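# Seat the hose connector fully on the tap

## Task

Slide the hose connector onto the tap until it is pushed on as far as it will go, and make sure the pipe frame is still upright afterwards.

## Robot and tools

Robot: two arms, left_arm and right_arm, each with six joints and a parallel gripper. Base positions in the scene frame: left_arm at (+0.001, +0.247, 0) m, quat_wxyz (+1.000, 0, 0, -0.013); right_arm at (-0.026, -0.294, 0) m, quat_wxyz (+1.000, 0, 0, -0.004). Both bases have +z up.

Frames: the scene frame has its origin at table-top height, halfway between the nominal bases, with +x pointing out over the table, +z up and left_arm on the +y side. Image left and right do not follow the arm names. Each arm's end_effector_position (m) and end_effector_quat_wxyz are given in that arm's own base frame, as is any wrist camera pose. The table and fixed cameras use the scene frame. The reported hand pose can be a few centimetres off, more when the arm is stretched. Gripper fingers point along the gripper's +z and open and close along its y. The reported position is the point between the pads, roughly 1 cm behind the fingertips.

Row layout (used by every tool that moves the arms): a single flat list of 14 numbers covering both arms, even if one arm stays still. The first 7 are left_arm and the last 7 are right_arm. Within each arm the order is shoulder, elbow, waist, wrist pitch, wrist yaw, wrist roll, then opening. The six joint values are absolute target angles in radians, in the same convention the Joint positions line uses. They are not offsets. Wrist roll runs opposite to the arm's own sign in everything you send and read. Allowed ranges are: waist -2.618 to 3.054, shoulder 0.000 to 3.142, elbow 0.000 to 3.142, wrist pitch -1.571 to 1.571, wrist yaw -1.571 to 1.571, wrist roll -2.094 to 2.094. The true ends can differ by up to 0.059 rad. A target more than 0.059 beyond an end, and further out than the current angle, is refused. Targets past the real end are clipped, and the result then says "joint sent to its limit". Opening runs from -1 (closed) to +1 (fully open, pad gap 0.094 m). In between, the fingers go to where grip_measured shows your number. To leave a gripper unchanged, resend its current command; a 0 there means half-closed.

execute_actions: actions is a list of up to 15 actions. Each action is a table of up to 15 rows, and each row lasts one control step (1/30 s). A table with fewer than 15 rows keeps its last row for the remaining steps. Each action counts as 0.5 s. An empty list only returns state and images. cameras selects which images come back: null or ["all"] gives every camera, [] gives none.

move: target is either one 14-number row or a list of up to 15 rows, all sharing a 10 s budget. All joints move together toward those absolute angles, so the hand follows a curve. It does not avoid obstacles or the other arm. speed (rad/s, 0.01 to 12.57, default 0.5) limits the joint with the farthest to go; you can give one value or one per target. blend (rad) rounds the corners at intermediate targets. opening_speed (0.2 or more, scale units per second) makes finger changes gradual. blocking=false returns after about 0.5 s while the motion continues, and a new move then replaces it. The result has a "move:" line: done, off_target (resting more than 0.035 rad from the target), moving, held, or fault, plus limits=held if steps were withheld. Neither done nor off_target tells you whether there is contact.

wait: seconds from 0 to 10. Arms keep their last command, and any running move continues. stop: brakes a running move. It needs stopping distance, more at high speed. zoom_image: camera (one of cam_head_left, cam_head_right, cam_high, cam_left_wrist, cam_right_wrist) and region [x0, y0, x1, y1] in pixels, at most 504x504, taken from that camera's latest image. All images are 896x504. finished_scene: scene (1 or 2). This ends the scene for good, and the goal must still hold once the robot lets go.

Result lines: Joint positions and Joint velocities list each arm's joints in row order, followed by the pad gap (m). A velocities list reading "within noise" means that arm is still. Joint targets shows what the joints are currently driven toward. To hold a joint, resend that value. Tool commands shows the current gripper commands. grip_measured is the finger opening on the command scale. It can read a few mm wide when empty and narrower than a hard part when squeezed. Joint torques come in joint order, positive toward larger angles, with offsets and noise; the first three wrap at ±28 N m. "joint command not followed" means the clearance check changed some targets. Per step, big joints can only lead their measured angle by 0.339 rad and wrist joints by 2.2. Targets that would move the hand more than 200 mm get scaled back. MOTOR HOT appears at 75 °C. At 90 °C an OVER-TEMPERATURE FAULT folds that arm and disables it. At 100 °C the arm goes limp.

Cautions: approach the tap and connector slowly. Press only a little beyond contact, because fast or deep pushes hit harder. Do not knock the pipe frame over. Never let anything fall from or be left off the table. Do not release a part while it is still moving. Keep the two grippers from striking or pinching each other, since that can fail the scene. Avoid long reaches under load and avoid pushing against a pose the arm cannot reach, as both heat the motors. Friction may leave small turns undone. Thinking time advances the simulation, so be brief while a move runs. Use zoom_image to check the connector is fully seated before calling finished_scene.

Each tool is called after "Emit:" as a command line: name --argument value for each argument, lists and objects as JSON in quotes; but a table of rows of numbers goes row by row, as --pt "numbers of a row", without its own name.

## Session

Emit:
execute_actions --actions '[]'

Scene clock: 0.00 s.
left_arm: end_effector_position=(+0.3764, +0.0098, +0.1037) grip_measured=+1.000 end_effector_quat_wxyz=(+0.633, -0.045, +0.772, +0.048) | right_arm: end_effector_position=(+0.3681, -0.0231, +0.1192) grip_measured=+1.000 end_effector_quat_wxyz=(+0.647, +0.097, +0.753, -0.068)
Joint names: [shoulder, elbow, waist, wrist pitch, wrist yaw, wrist roll]
Joint positions: left_arm=[1.587 0.24 -0.06 1.147 -0.189 0.021 0.094] | right_arm=[1.52 0.222 0.079 1.137 0.307 -0.073 0.094]
Joint velocities: within noise
Joint torques (N m): no reading
Heat: left arm: 47 °C; right arm: 43 °C.
Joint targets: left_arm=[1.579 0.249 -0.060 1.159 -0.189 0.021] | right_arm=[1.512 0.231 0.079 1.148 0.307 -0.073]
Tool commands: left_gripper/opening=+1.0 right_gripper/opening=+1.0
camera_calibration:
cam_left_wrist: T_world_to_cam=[[0.0996734, -0.994811, -0.0203953, -0.0267051], [-0.582815, -0.0417564, -0.811532, 0.345773], [0.806469, 0.0927748, -0.583952, -0.15165], [0, 0, 0, 1]] pos_world=[0.326484, 0.001941, 0.191505]
cam_right_wrist: T_world_to_cam=[[-0.252502, -0.967114, -0.0305355, 0.0730257], [-0.52312, 0.162993, -0.836528, 0.338083], [0.813995, -0.195252, -0.547073, -0.15266], [0, 0, 0, 1]] pos_world=[0.319561, -0.014288, 0.20153]

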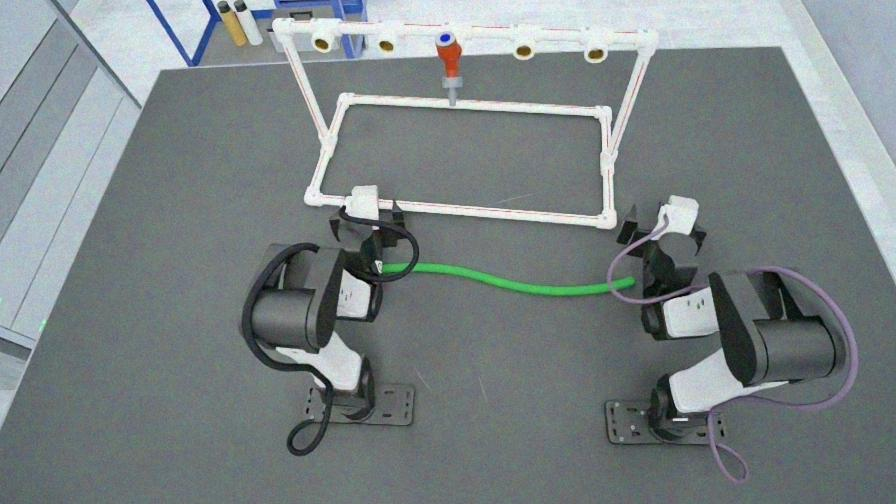

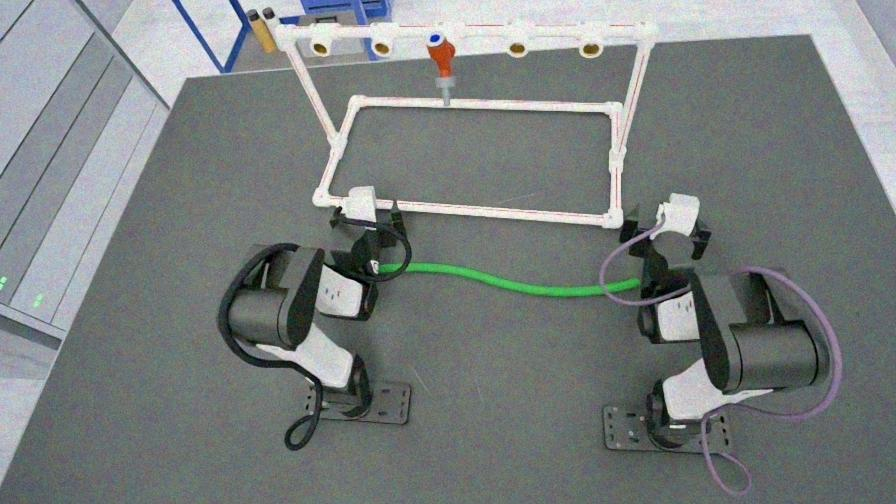

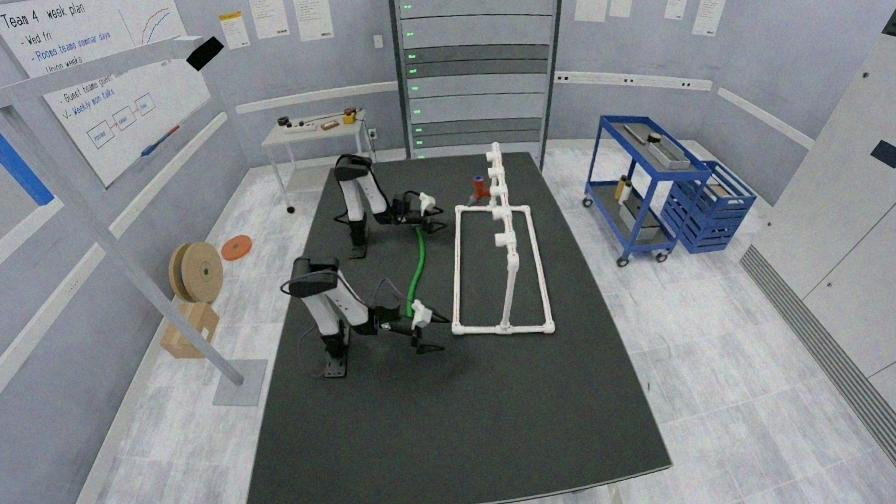

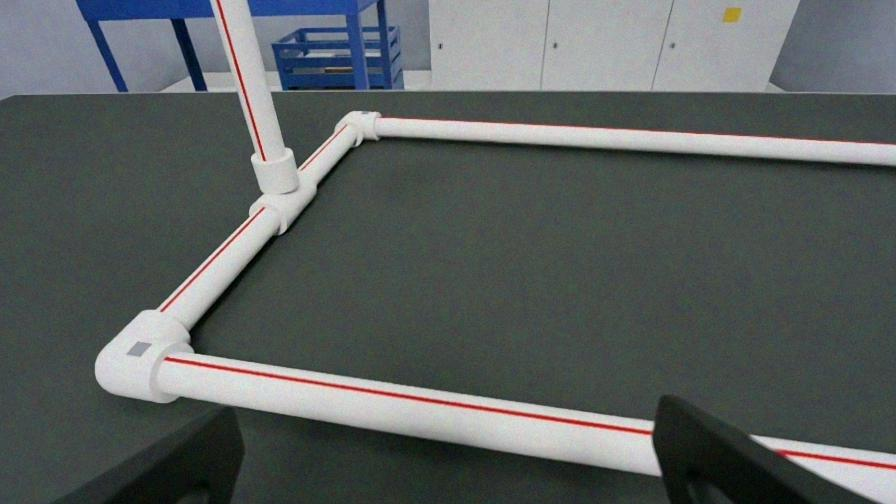

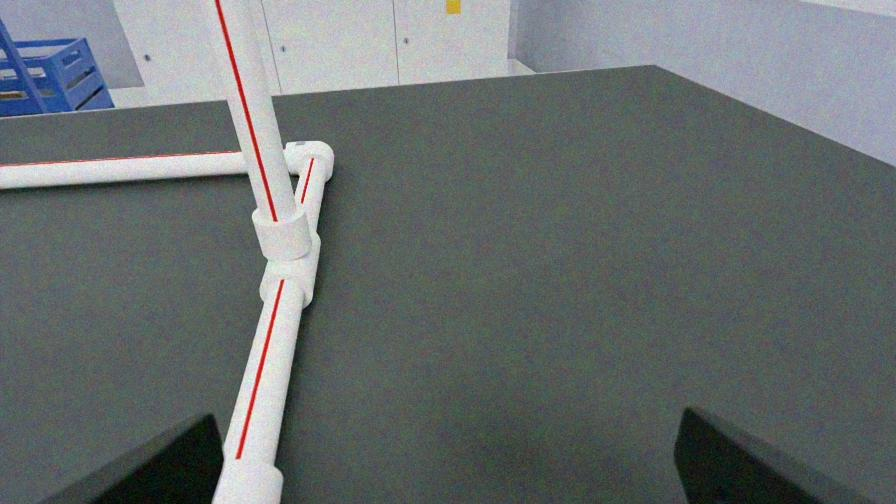

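Emit:
zoom_image --camera "cam_head_left" --region '[410, 10, 500, 120]'

Emit:
zoom_image --camera "cam_head_right" --region '[400, 10, 490, 120]'

Emit:
zoom_image --camera "cam_high" --region '[450, 130, 540, 220]'

Emit:
zoom_image --camera "cam_head_left" --region '[320, 180, 520, 310]'

Emit:
zoom_image --camera "cam_high" --region '[380, 180, 470, 330]'

Scaled by 4.582 (camera's finer frame: 1280x720).

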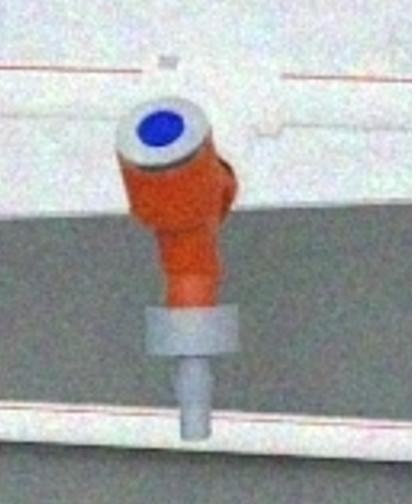

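Scaled by 4.582 (camera's finer frame: 1280x720).

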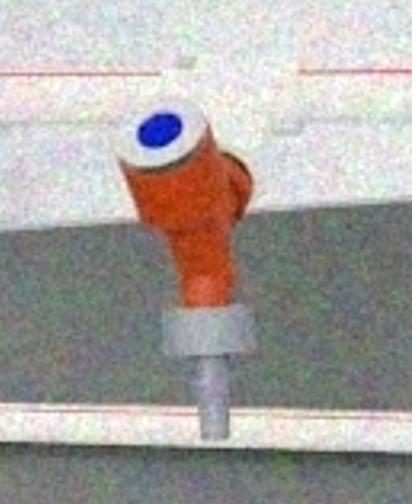

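Scaled by 5.600 (camera's finer frame: 1280x720).

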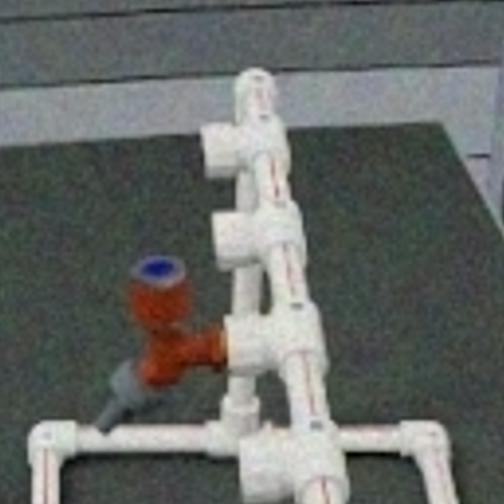

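Scaled by 2.520 (camera's finer frame: 1280x720).

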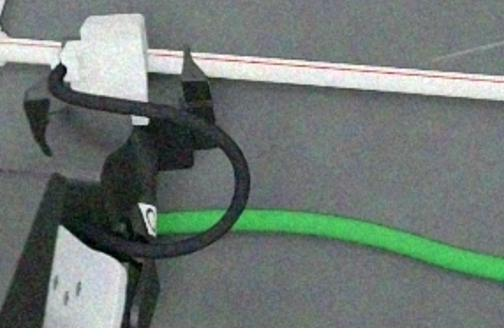

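Scaled by 3.360 (camera's finer frame: 1280x720).

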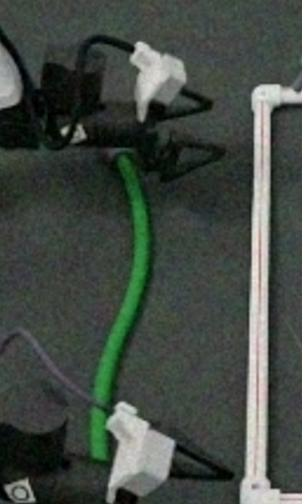

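Emit:
zoom_image --camera "cam_head_right" --region '[560, 230, 720, 330]'

Emit:
zoom_image --camera "cam_head_right" --region '[300, 190, 460, 330]'

Scaled by 3.150 (camera's finer frame: 1280x720).

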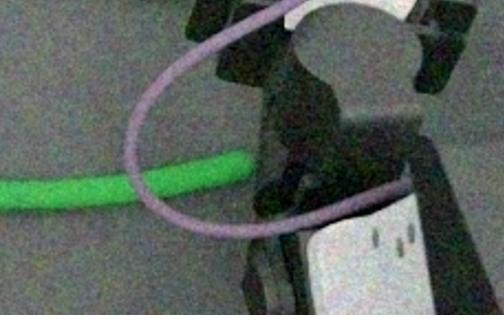

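Scaled by 3.150 (camera's finer frame: 1280x720).

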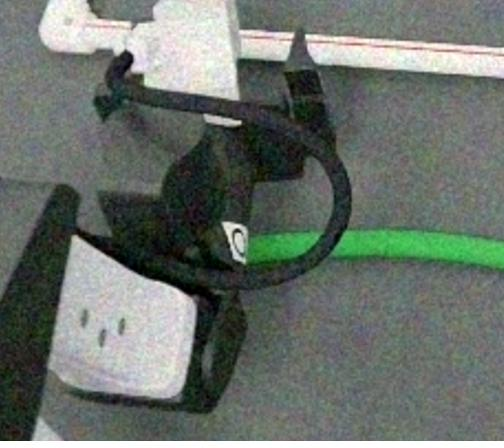

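Emit:
move --pt "1.5 1.1 -0.03 -0.2 -0.1 0.0 1 1.52 0.222 0.079 1.137 0.307 -0.073 1" --pt "1.45 1.50 0.0 -1.366 0 0 1 1.52 0.222 0.079 1.137 0.307 -0.073 1" --speed 0.9 --blend '[0.2,0]'

Scene clock: 14.23 s.
left_arm: end_effector_position=(+0.2918, +0.0004, +0.1954) grip_measured=+1.000 end_effector_quat_wxyz=(+0.106, -0.004, +0.994, +0.006) | right_arm: end_effector_position=(+0.3678, -0.0231, +0.1177) grip_measured=+1.000 end_effector_quat_wxyz=(+0.645, +0.097, +0.755, -0.068)
Joint positions: left_arm=[1.476 1.473 -0.006 -1.356 -0.013 0.013 0.094] | right_arm=[1.52 0.222 0.079 1.131 0.307 -0.073 0.094]
Joint torques (N m): left_arm=[-5.93 9.42 0.61 0.68 0.27 -0.15] | right_arm=[-3.73 5.22 0.01 1.76 0.01 -0.08]
Heat: left arm: 48 °C; right arm: 43 °C.
Joint targets: left_arm=[1.450 1.500 0.000 -1.366 0.000 0.000] | right_arm=[1.520 0.222 0.079 1.137 0.307 -0.073]
move: done
cam_left_wrist: T_world_to_cam=[[-0.0065239, -0.999857, 0.015606, -0.00186217], [-0.977009, 0.00969904, 0.212979, 0.285248], [-0.2131, -0.0138577, -0.976932, 0.345262], [0, 0, 0, 1]] pos_world=[0.352253, 0.000156007, 0.276575]
cam_right_wrist: T_world_to_cam=[[-0.252597, -0.967155, -0.0283867, 0.0726645], [-0.52851, 0.16249, -0.833231, 0.338284], [0.810476, -0.195469, -0.552196, -0.15142], [0, 0, 0, 1]] pos_world=[0.319864, -0.0142877, 0.200318]

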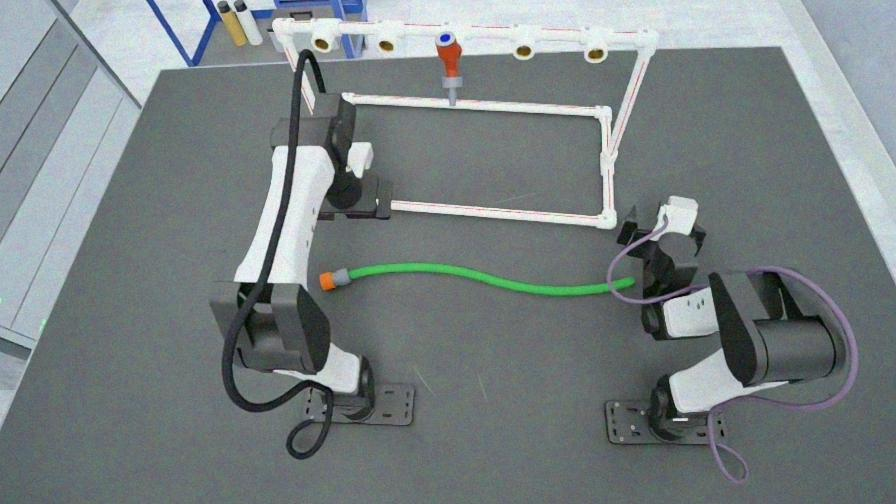

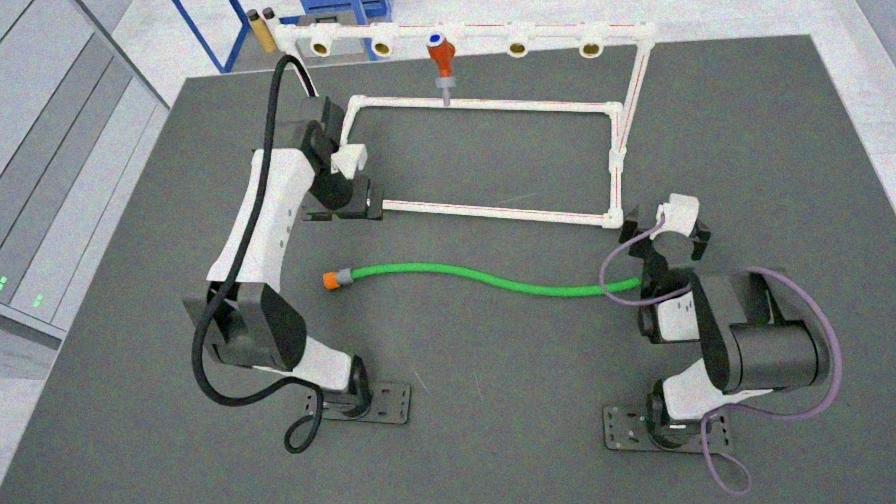

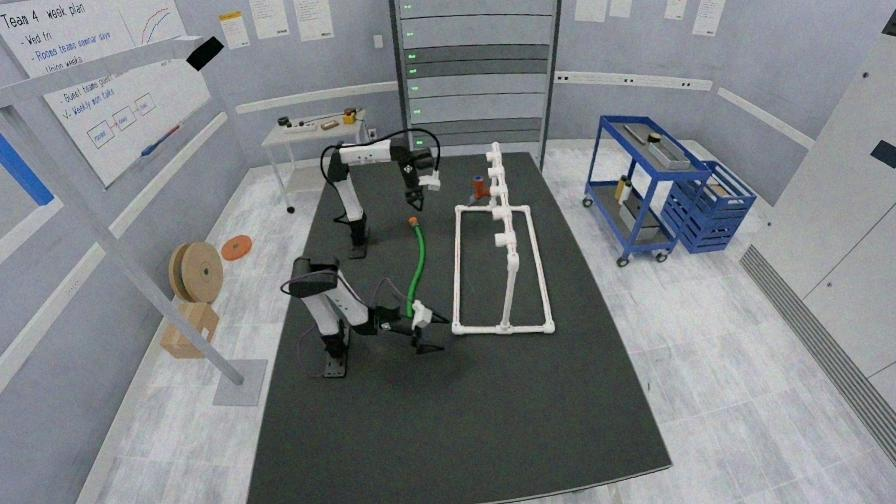

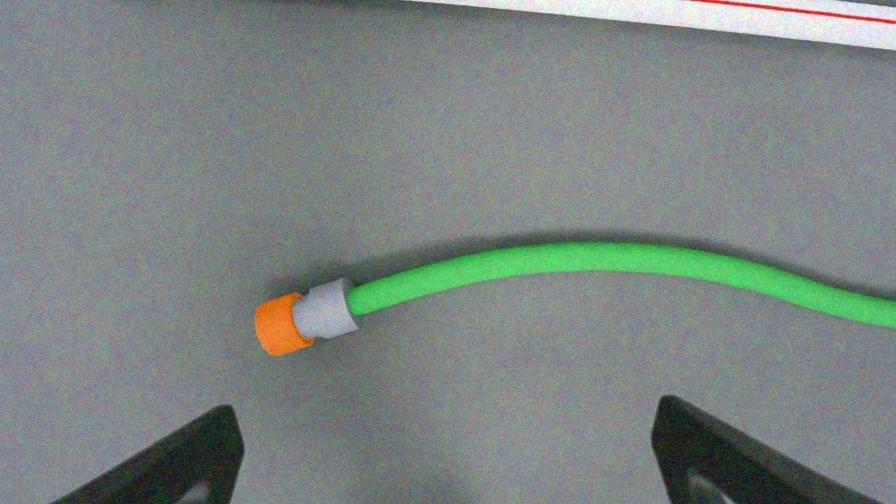

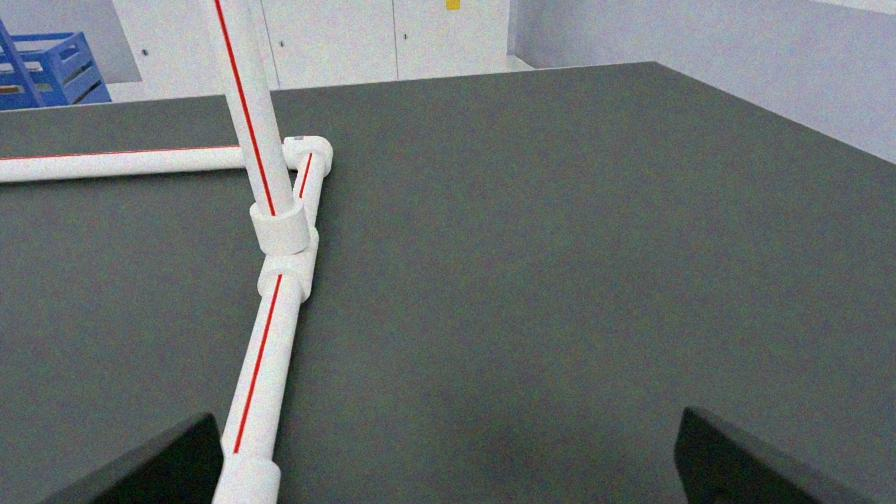

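Emit:
move --target '[1.650,1.225,-0.031,-1.240,-0.335,1.92,1,1.52,0.222,0.079,1.137,0.307,-0.073,1]' --speed 0.9

Scene clock: 58.50 s.
left_arm: end_effector_position=(+0.2643, +0.0458, +0.0973) grip_measured=+1.000 end_effector_quat_wxyz=(-0.098, +0.791, -0.590, -0.128) | right_arm: end_effector_position=(+0.3678, -0.0231, +0.1177) grip_measured=+1.000 end_effector_quat_wxyz=(+0.645, +0.097, +0.755, -0.068)
Joint positions: left_arm=[1.638 1.227 -0.024 -1.257 -0.309 1.9 0.094] | right_arm=[1.52 0.222 0.079 1.131 0.307 -0.073 0.094]
Joint torques (N m): left_arm=[-3.86 6.17 -0.57 0.2 -0.48 0.17] | right_arm=[-3.71 5.2 0.01 1.76 0 -0.07]
Heat: left arm: 52 °C; right arm: 43 °C.
Joint targets: left_arm=[1.650 1.225 -0.031 -1.240 -0.335 1.920] | right_arm=[1.520 0.222 0.079 1.137 0.307 -0.073]
move: done
cam_left_wrist: T_world_to_cam=[[0.963148, 0.267373, 0.0292964, -0.270796], [0.263166, -0.959258, 0.102802, 0.00616631], [0.0555893, -0.0913036, -0.99427, 0.17845], [0, 0, 0, 1]] pos_world=[0.249273, 0.0946115, 0.184727]
cam_right_wrist: T_world_to_cam=[[-0.252597, -0.967155, -0.0283867, 0.0726645], [-0.52851, 0.16249, -0.833231, 0.338284], [0.810476, -0.195469, -0.552196, -0.15142], [0, 0, 0, 1]] pos_world=[0.319864, -0.0142877, 0.200318]

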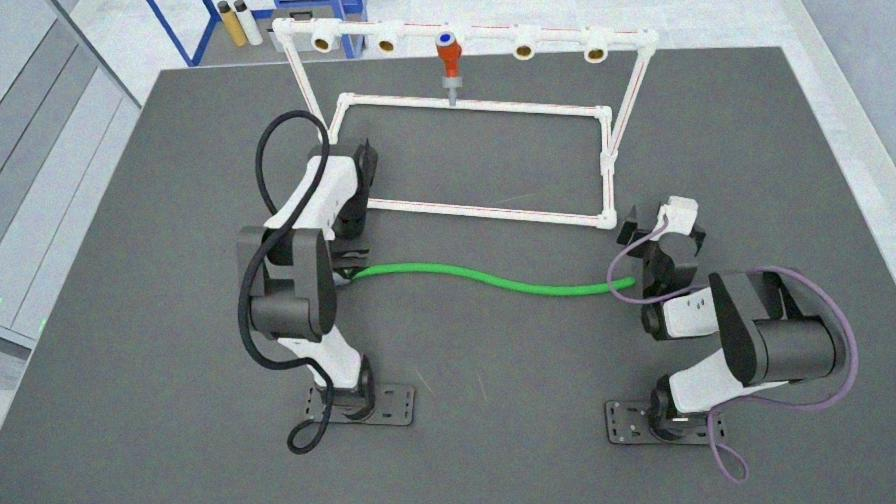

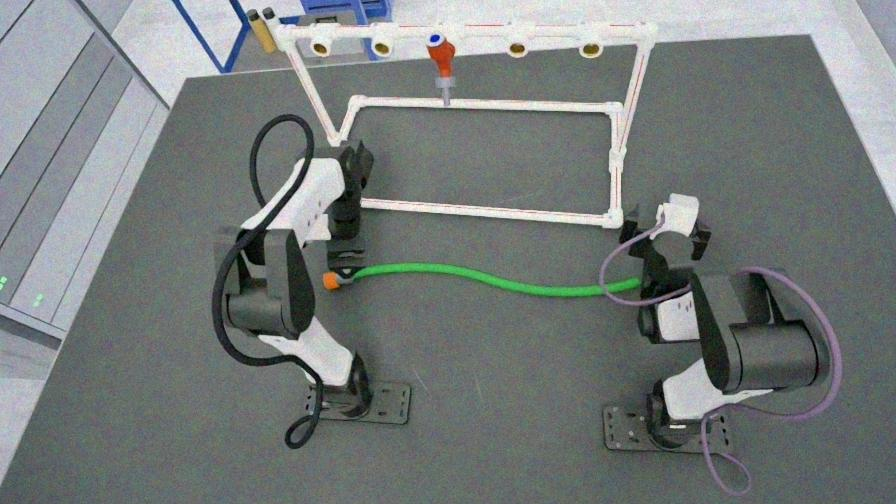

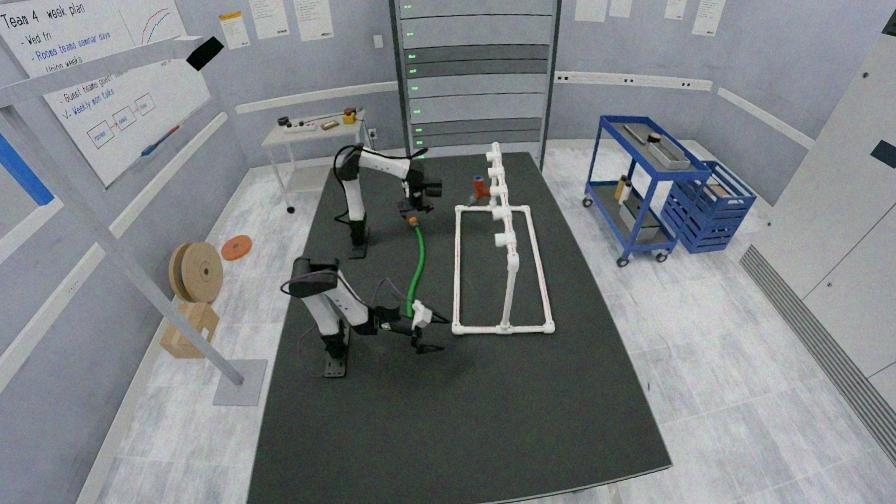

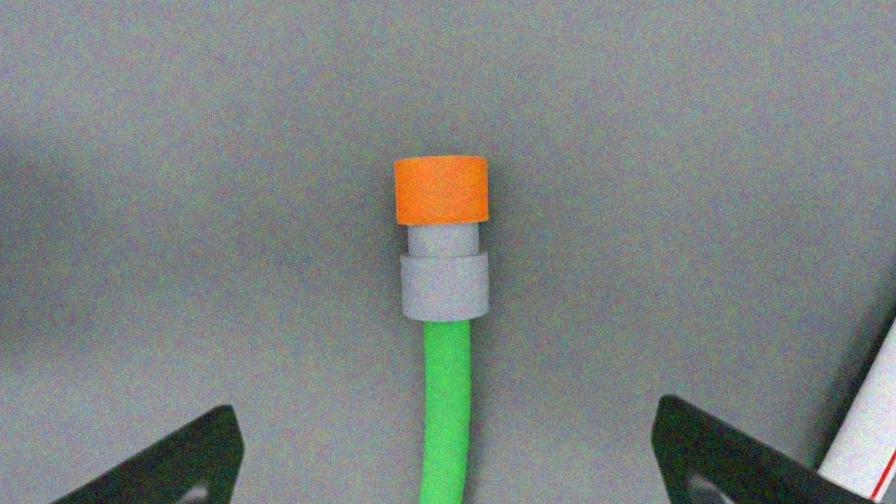

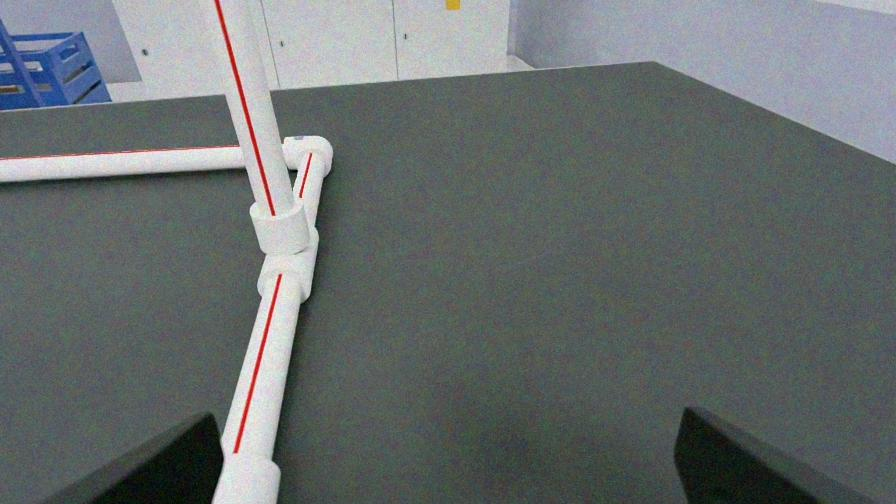

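Emit:
move --target '[1.740,1.000,0.044,-0.920,-0.360,1.830,1,1.52,0.222,0.079,1.137,0.307,-0.073,1]' --speed 0.3 --cameras '["cam_left_wrist","cam_head_right"]'

Scene clock: 68.83 s.
left_arm: end_effector_position=(+0.2595, +0.0662, +0.0207) grip_measured=+1.000 end_effector_quat_wxyz=(-0.100, +0.790, -0.589, -0.140) | right_arm: end_effector_position=(+0.3678, -0.0231, +0.1176) grip_measured=+1.000 end_effector_quat_wxyz=(+0.645, +0.097, +0.755, -0.068)
Joint positions: left_arm=[1.729 1.001 0.039 -0.939 -0.333 1.838 0.094] | right_arm=[1.52 0.222 0.079 1.13 0.307 -0.073 0.094]
Joint torques (N m): left_arm=[-4.1 5.68 0.42 0.24 -0.51 -0.15] | right_arm=[-3.73 5.19 0.02 1.76 0.01 -0.07]
Heat: left arm: 52 °C; right arm: 43 °C.
Joint targets: left_arm=[1.740 1.000 0.044 -0.920 -0.360 1.830] | right_arm=[1.520 0.222 0.079 1.137 0.307 -0.073]
move: done
cam_left_wrist: T_world_to_cam=[[0.962916, 0.269219, 0.017701, -0.269198], [0.266983, -0.960265, 0.0813134, 0.0344093], [0.0388888, -0.0735721, -0.996531, 0.107664], [0, 0, 0, 1]] pos_world=[0.245842, 0.113436, 0.109257]
Images, in order (width x height): cam_head_right 896x504, cam_left_wrist 896x504.

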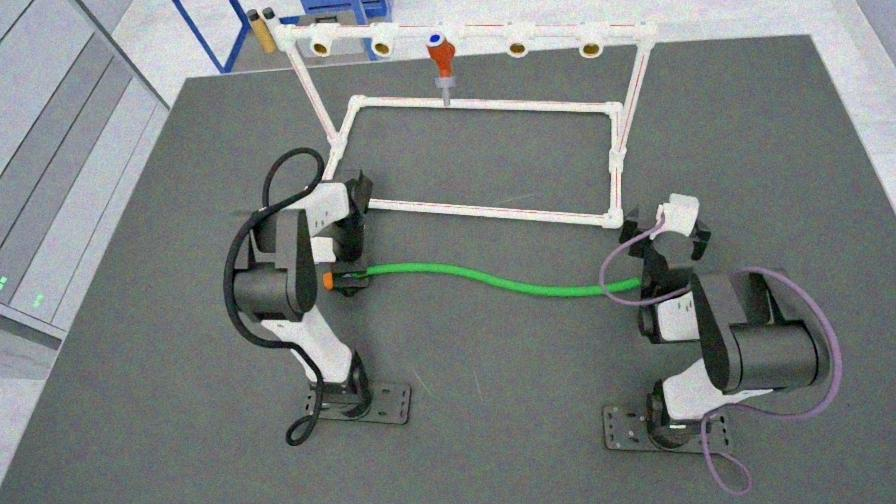

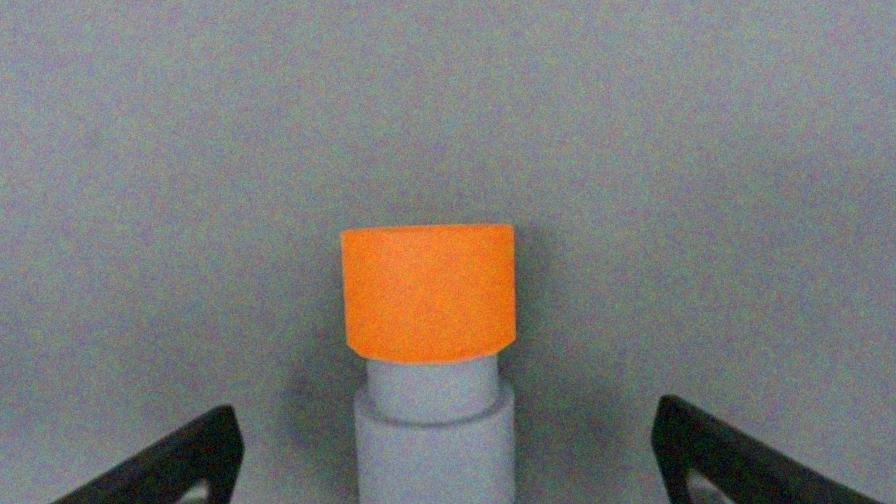

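Emit:
move --target '[1.740,1.000,0.044,-0.920,-0.360,1.830,-0.45,1.52,0.222,0.079,1.137,0.307,-0.073,1]' --opening_speed 0.5 --cameras '["cam_left_wrist","cam_head_right"]'

Scene clock: 73.33 s.
left_arm: end_effector_position=(+0.2598, +0.0664, +0.0207) grip_measured=-0.308 end_effector_quat_wxyz=(-0.101, +0.790, -0.589, -0.140) | right_arm: end_effector_position=(+0.3678, -0.0231, +0.1176) grip_measured=+1.000 end_effector_quat_wxyz=(+0.645, +0.097, +0.755, -0.068)
Joint positions: left_arm=[1.729 1.001 0.039 -0.938 -0.334 1.838 0.033] | right_arm=[1.52 0.222 0.079 1.13 0.307 -0.073 0.094]
Joint torques (N m): left_arm=[-4.16 5.68 0.47 0.22 -0.51 -0.11] | right_arm=[-3.73 5.2 0.02 1.76 0.01 -0.08]
Heat: left arm: 52 °C; right arm: 43 °C.
Joint targets: left_arm=[1.740 1.000 0.044 -0.920 -0.360 1.830] | right_arm=[1.520 0.222 0.079 1.137 0.307 -0.073]
move: done
cam_left_wrist: T_world_to_cam=[[0.963131, 0.268371, 0.0188391, -0.269593], [0.266087, -0.960585, 0.0804643, 0.0347637], [0.0396908, -0.0724849, -0.996579, 0.107444], [0, 0, 0, 1]] pos_world=[0.246139, 0.113532, 0.109358]
Images, in order (width x height): cam_head_right 896x504, cam_left_wrist 896x504.

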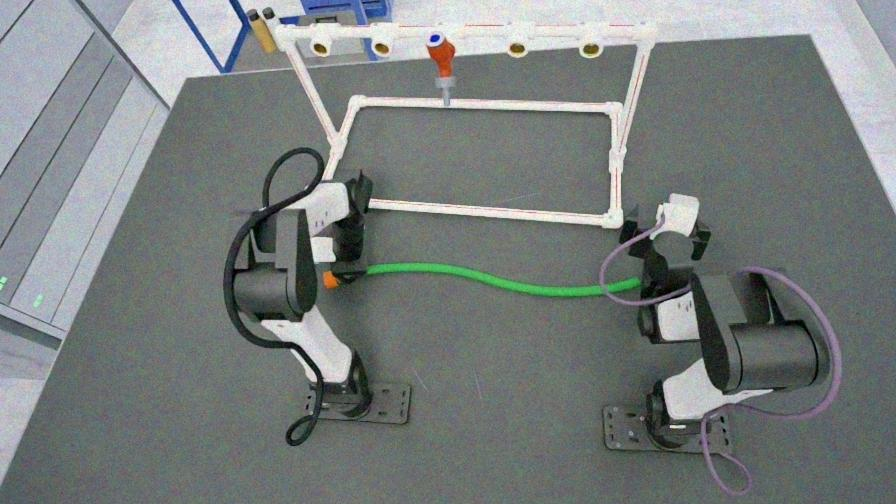

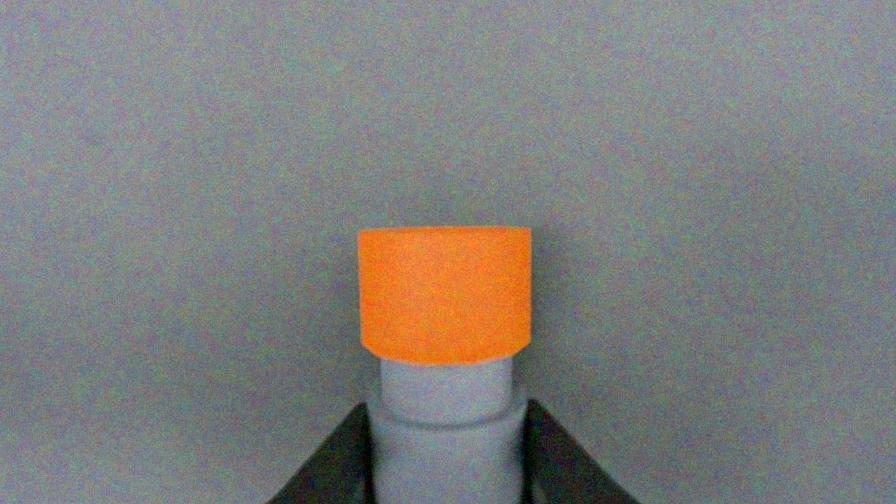

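Emit:
move --pt "1.740 1.000 0.044 -0.920 -0.360 1.830 -0.55 1.52 0.222 0.079 1.137 0.307 -0.073 1" --pt "1.650 1.225 -0.031 -1.240 -0.335 1.90 -0.55 1.52 0.222 0.079 1.137 0.307 -0.073 1" --pt "1.5 1.12 -0.18 -0.4 -0.15 1.0 -0.55 1.52 0.222 0.079 1.137 0.307 -0.073 1" --pt "1.17 0.31 -0.3425 0.86 0.01 0.11 -0.55 1.52 0.222 0.079 1.137 0.307 -0.073 1" --speed '[0.4,0.5,0.8,0.8]' --blend '[0.0,0.05,0.15,0]'

Scene clock: 92.93 s.
left_arm: end_effector_position=(+0.3500, -0.1200, +0.1905) grip_measured=-0.309 end_effector_quat_wxyz=(+0.661, +0.059, +0.730, -0.163) | right_arm: end_effector_position=(+0.3678, -0.0231, +0.1176) grip_measured=+1.000 end_effector_quat_wxyz=(+0.645, +0.097, +0.755, -0.068)
Joint positions: left_arm=[1.191 0.313 -0.337 0.806 -0.014 0.161 0.032] | right_arm=[1.52 0.222 0.079 1.13 0.307 -0.073 0.094]
Joint torques (N m): left_arm=[-3.81 6.89 -0.49 2.97 0.38 -0.59] | right_arm=[-3.71 5.2 0.01 1.76 0.01 -0.08]
Heat: left arm: 52 °C; right arm: 43 °C.
Joint targets: left_arm=[1.170 0.310 -0.343 0.860 0.010 0.110] | right_arm=[1.520 0.222 0.079 1.137 0.307 -0.073]
move: off_target (left_arm); left_arm: the wrist pitch is farthest, 0.054 rad from its target
cam_left_wrist: T_world_to_cam=[[-0.330074, -0.931712, 0.151537, -0.0262106], [-0.493153, 0.0333202, -0.869304, 0.383996], [0.804892, -0.361665, -0.470475, -0.143223], [0, 0, 0, 1]] pos_world=[0.295996, -0.0890145, 0.270398]
cam_right_wrist: T_world_to_cam=[[-0.252686, -0.967136, -0.0282421, 0.0726614], [-0.528802, 0.162488, -0.833046, 0.338256], [0.810258, -0.195565, -0.552482, -0.15135], [0, 0, 0, 1]] pos_world=[0.319864, -0.0142878, 0.200217]

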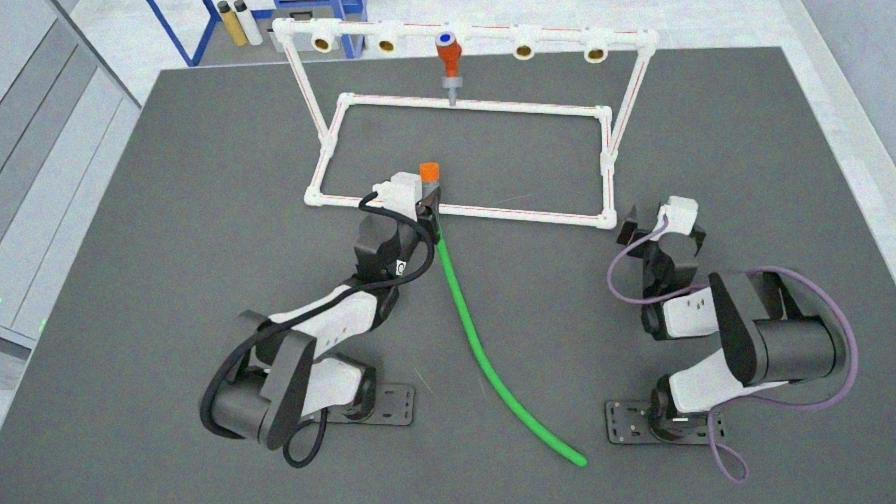

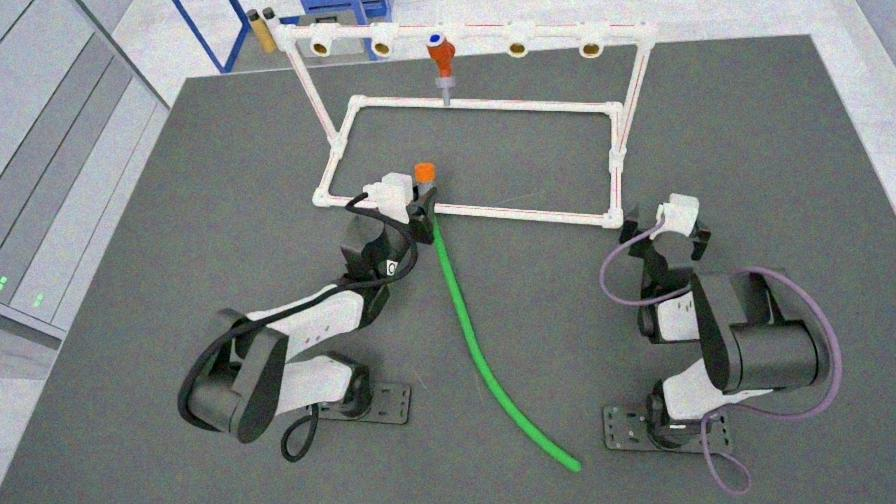

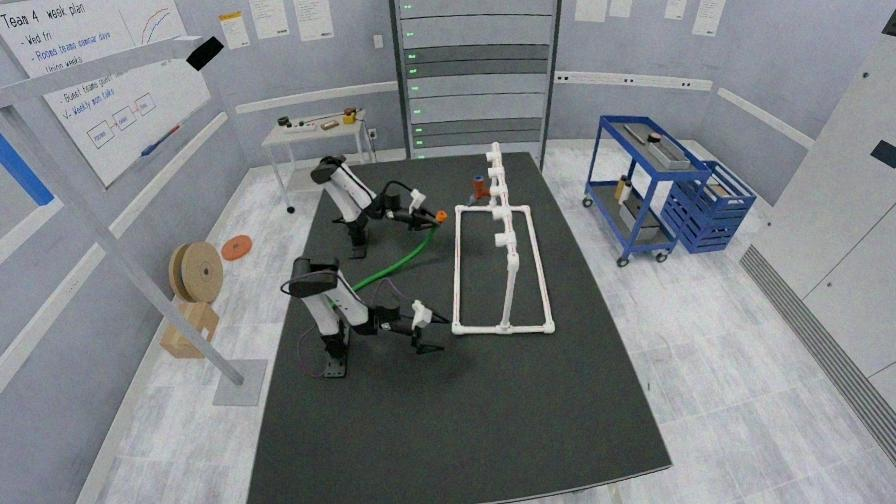

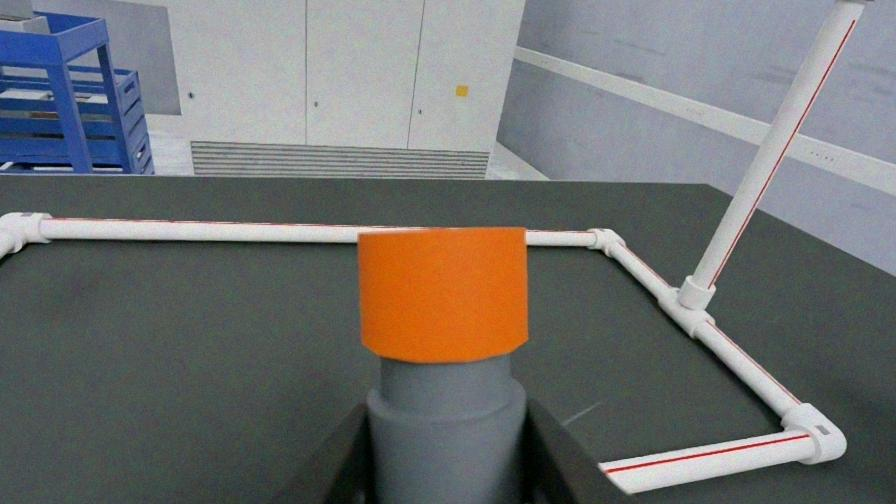

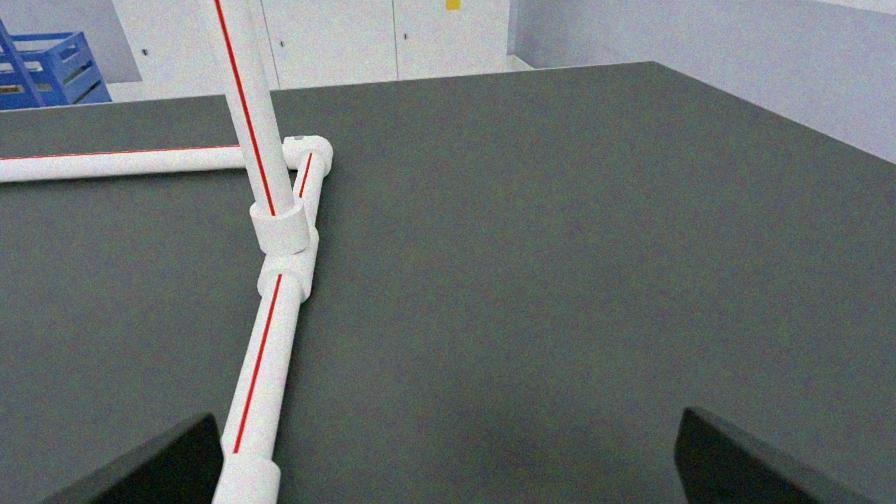

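Emit:
move --target '[1.638,0.660,-0.349,1.000,0.034,0.068,-0.6,1.52,0.222,0.079,1.137,0.307,-0.073,1]' --speed 0.4

Emit:
zoom_image --camera "cam_head_left" --region '[410, 20, 500, 170]'

Emit:
zoom_image --camera "cam_head_right" --region '[400, 20, 490, 170]'

Emit:
zoom_image --camera "cam_high" --region '[430, 160, 510, 240]'

Scene clock: 101.20 s.
left_arm: end_effector_position=(+0.4358, -0.1573, +0.1864) grip_measured=-0.309 end_effector_quat_wxyz=(+0.665, +0.093, +0.725, -0.152) | right_arm: end_effector_position=(+0.3678, -0.0231, +0.1176) grip_measured=+1.000 end_effector_quat_wxyz=(+0.645, +0.097, +0.755, -0.068)
Joint positions: left_arm=[1.628 0.628 -0.343 0.931 0.008 0.097 0.032] | right_arm=[1.52 0.222 0.079 1.13 0.307 -0.073 0.094]
Joint torques (N m): left_arm=[-4.25 9.76 -0.53 3.14 0.38 -0.33] | right_arm=[-3.73 5.2 0.02 1.76 0.01 -0.08]
Heat: left arm: 52 °C; right arm: 42 °C.
Joint targets: left_arm=[1.638 0.660 -0.349 1.000 0.034 0.068] | right_arm=[1.520 0.222 0.079 1.137 0.307 -0.073]
move: off_target (left_arm); left_arm: the wrist pitch is farthest, 0.069 rad from its target
cam_left_wrist: T_world_to_cam=[[-0.364155, -0.927016, 0.0896229, -0.00497764], [-0.469777, 0.09974, -0.877132, 0.425734], [0.804177, -0.361515, -0.471812, -0.227074], [0, 0, 0, 1]] pos_world=[0.380795, -0.129168, 0.266735]
cam_right_wrist: T_world_to_cam=[[-0.252686, -0.967136, -0.0282421, 0.0726614], [-0.528802, 0.162488, -0.833046, 0.338256], [0.810258, -0.195565, -0.552482, -0.15135], [0, 0, 0, 1]] pos_world=[0.319864, -0.0142878, 0.200217]

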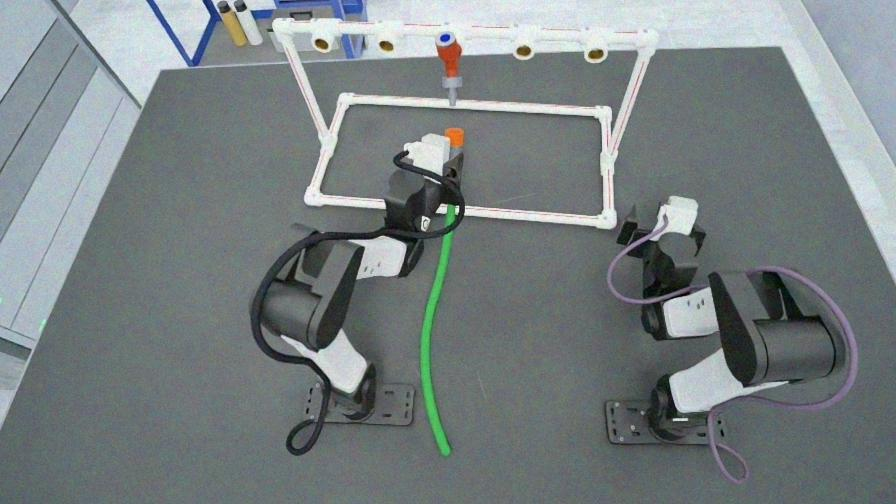

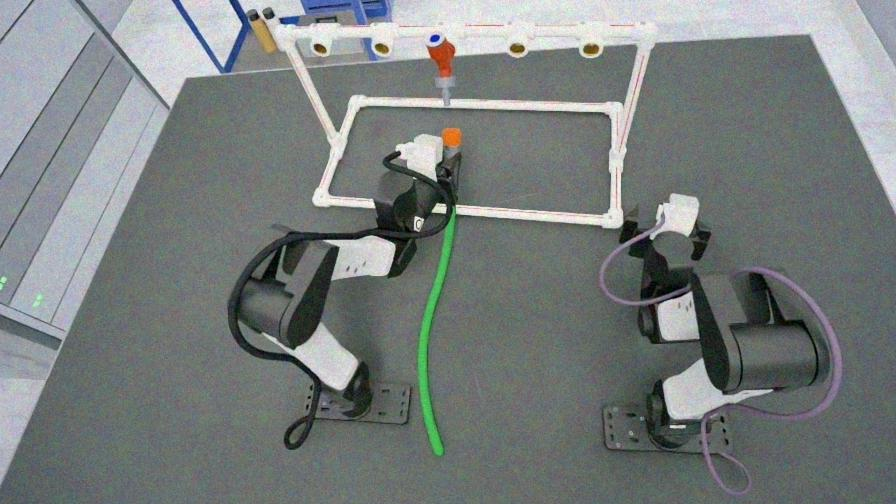

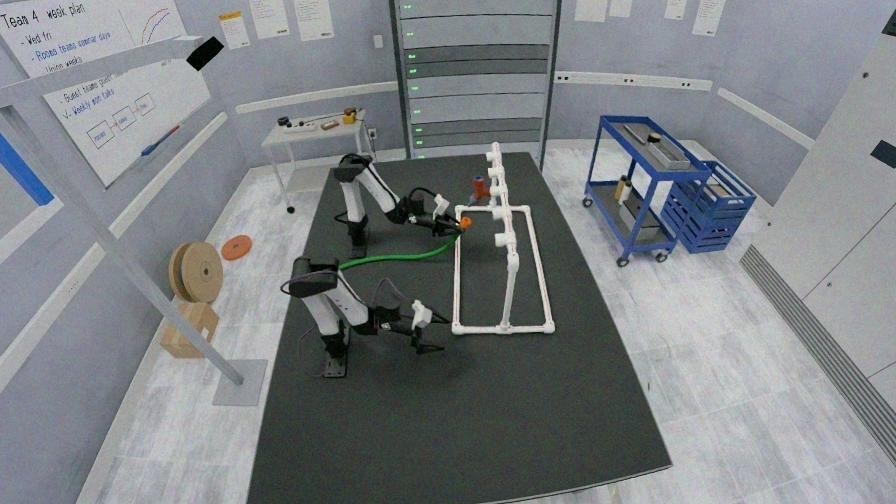

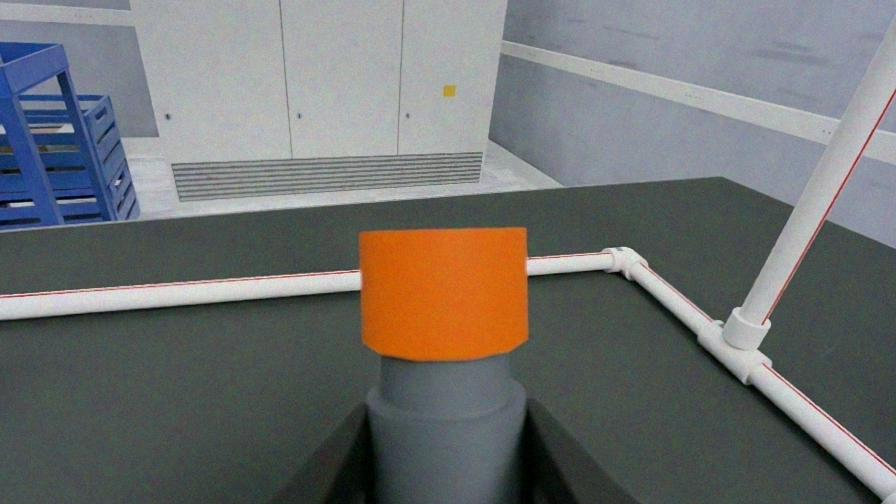

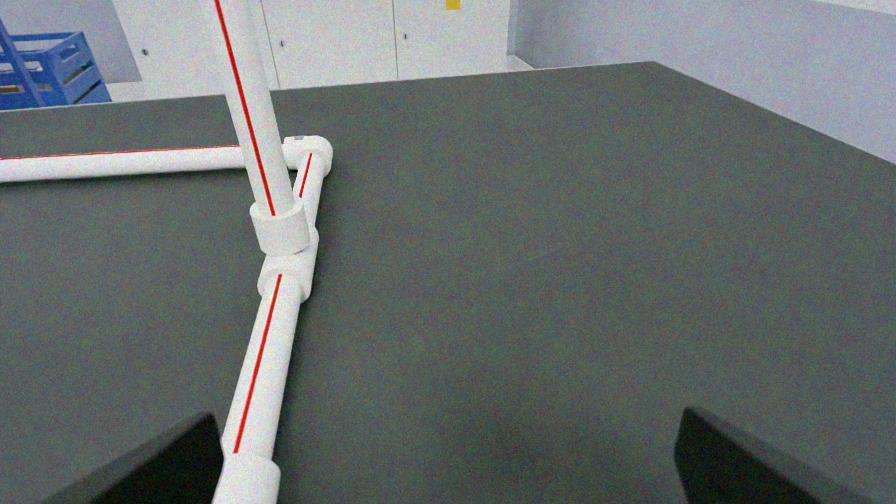

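Scaled by 3.360 (camera's finer frame: 1280x720).

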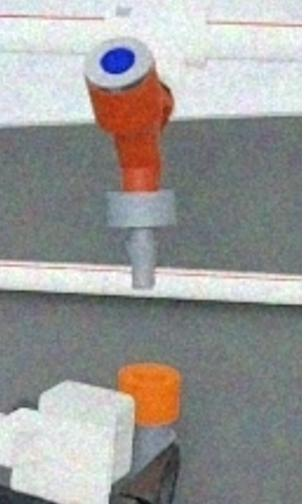

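Scaled by 3.360 (camera's finer frame: 1280x720).

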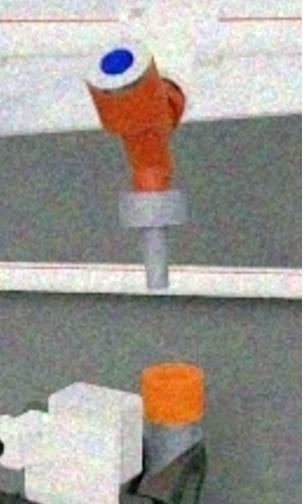

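Scaled by 6.300 (camera's finer frame: 1280x720).

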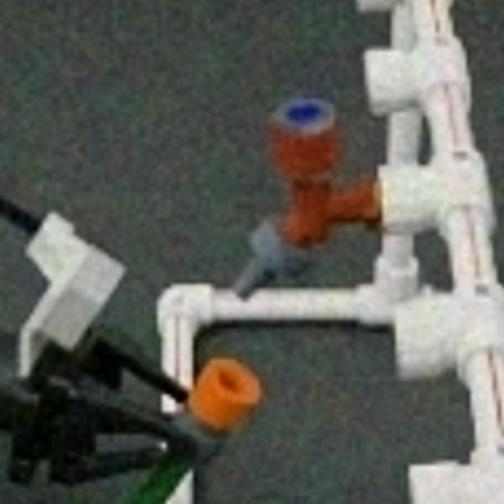

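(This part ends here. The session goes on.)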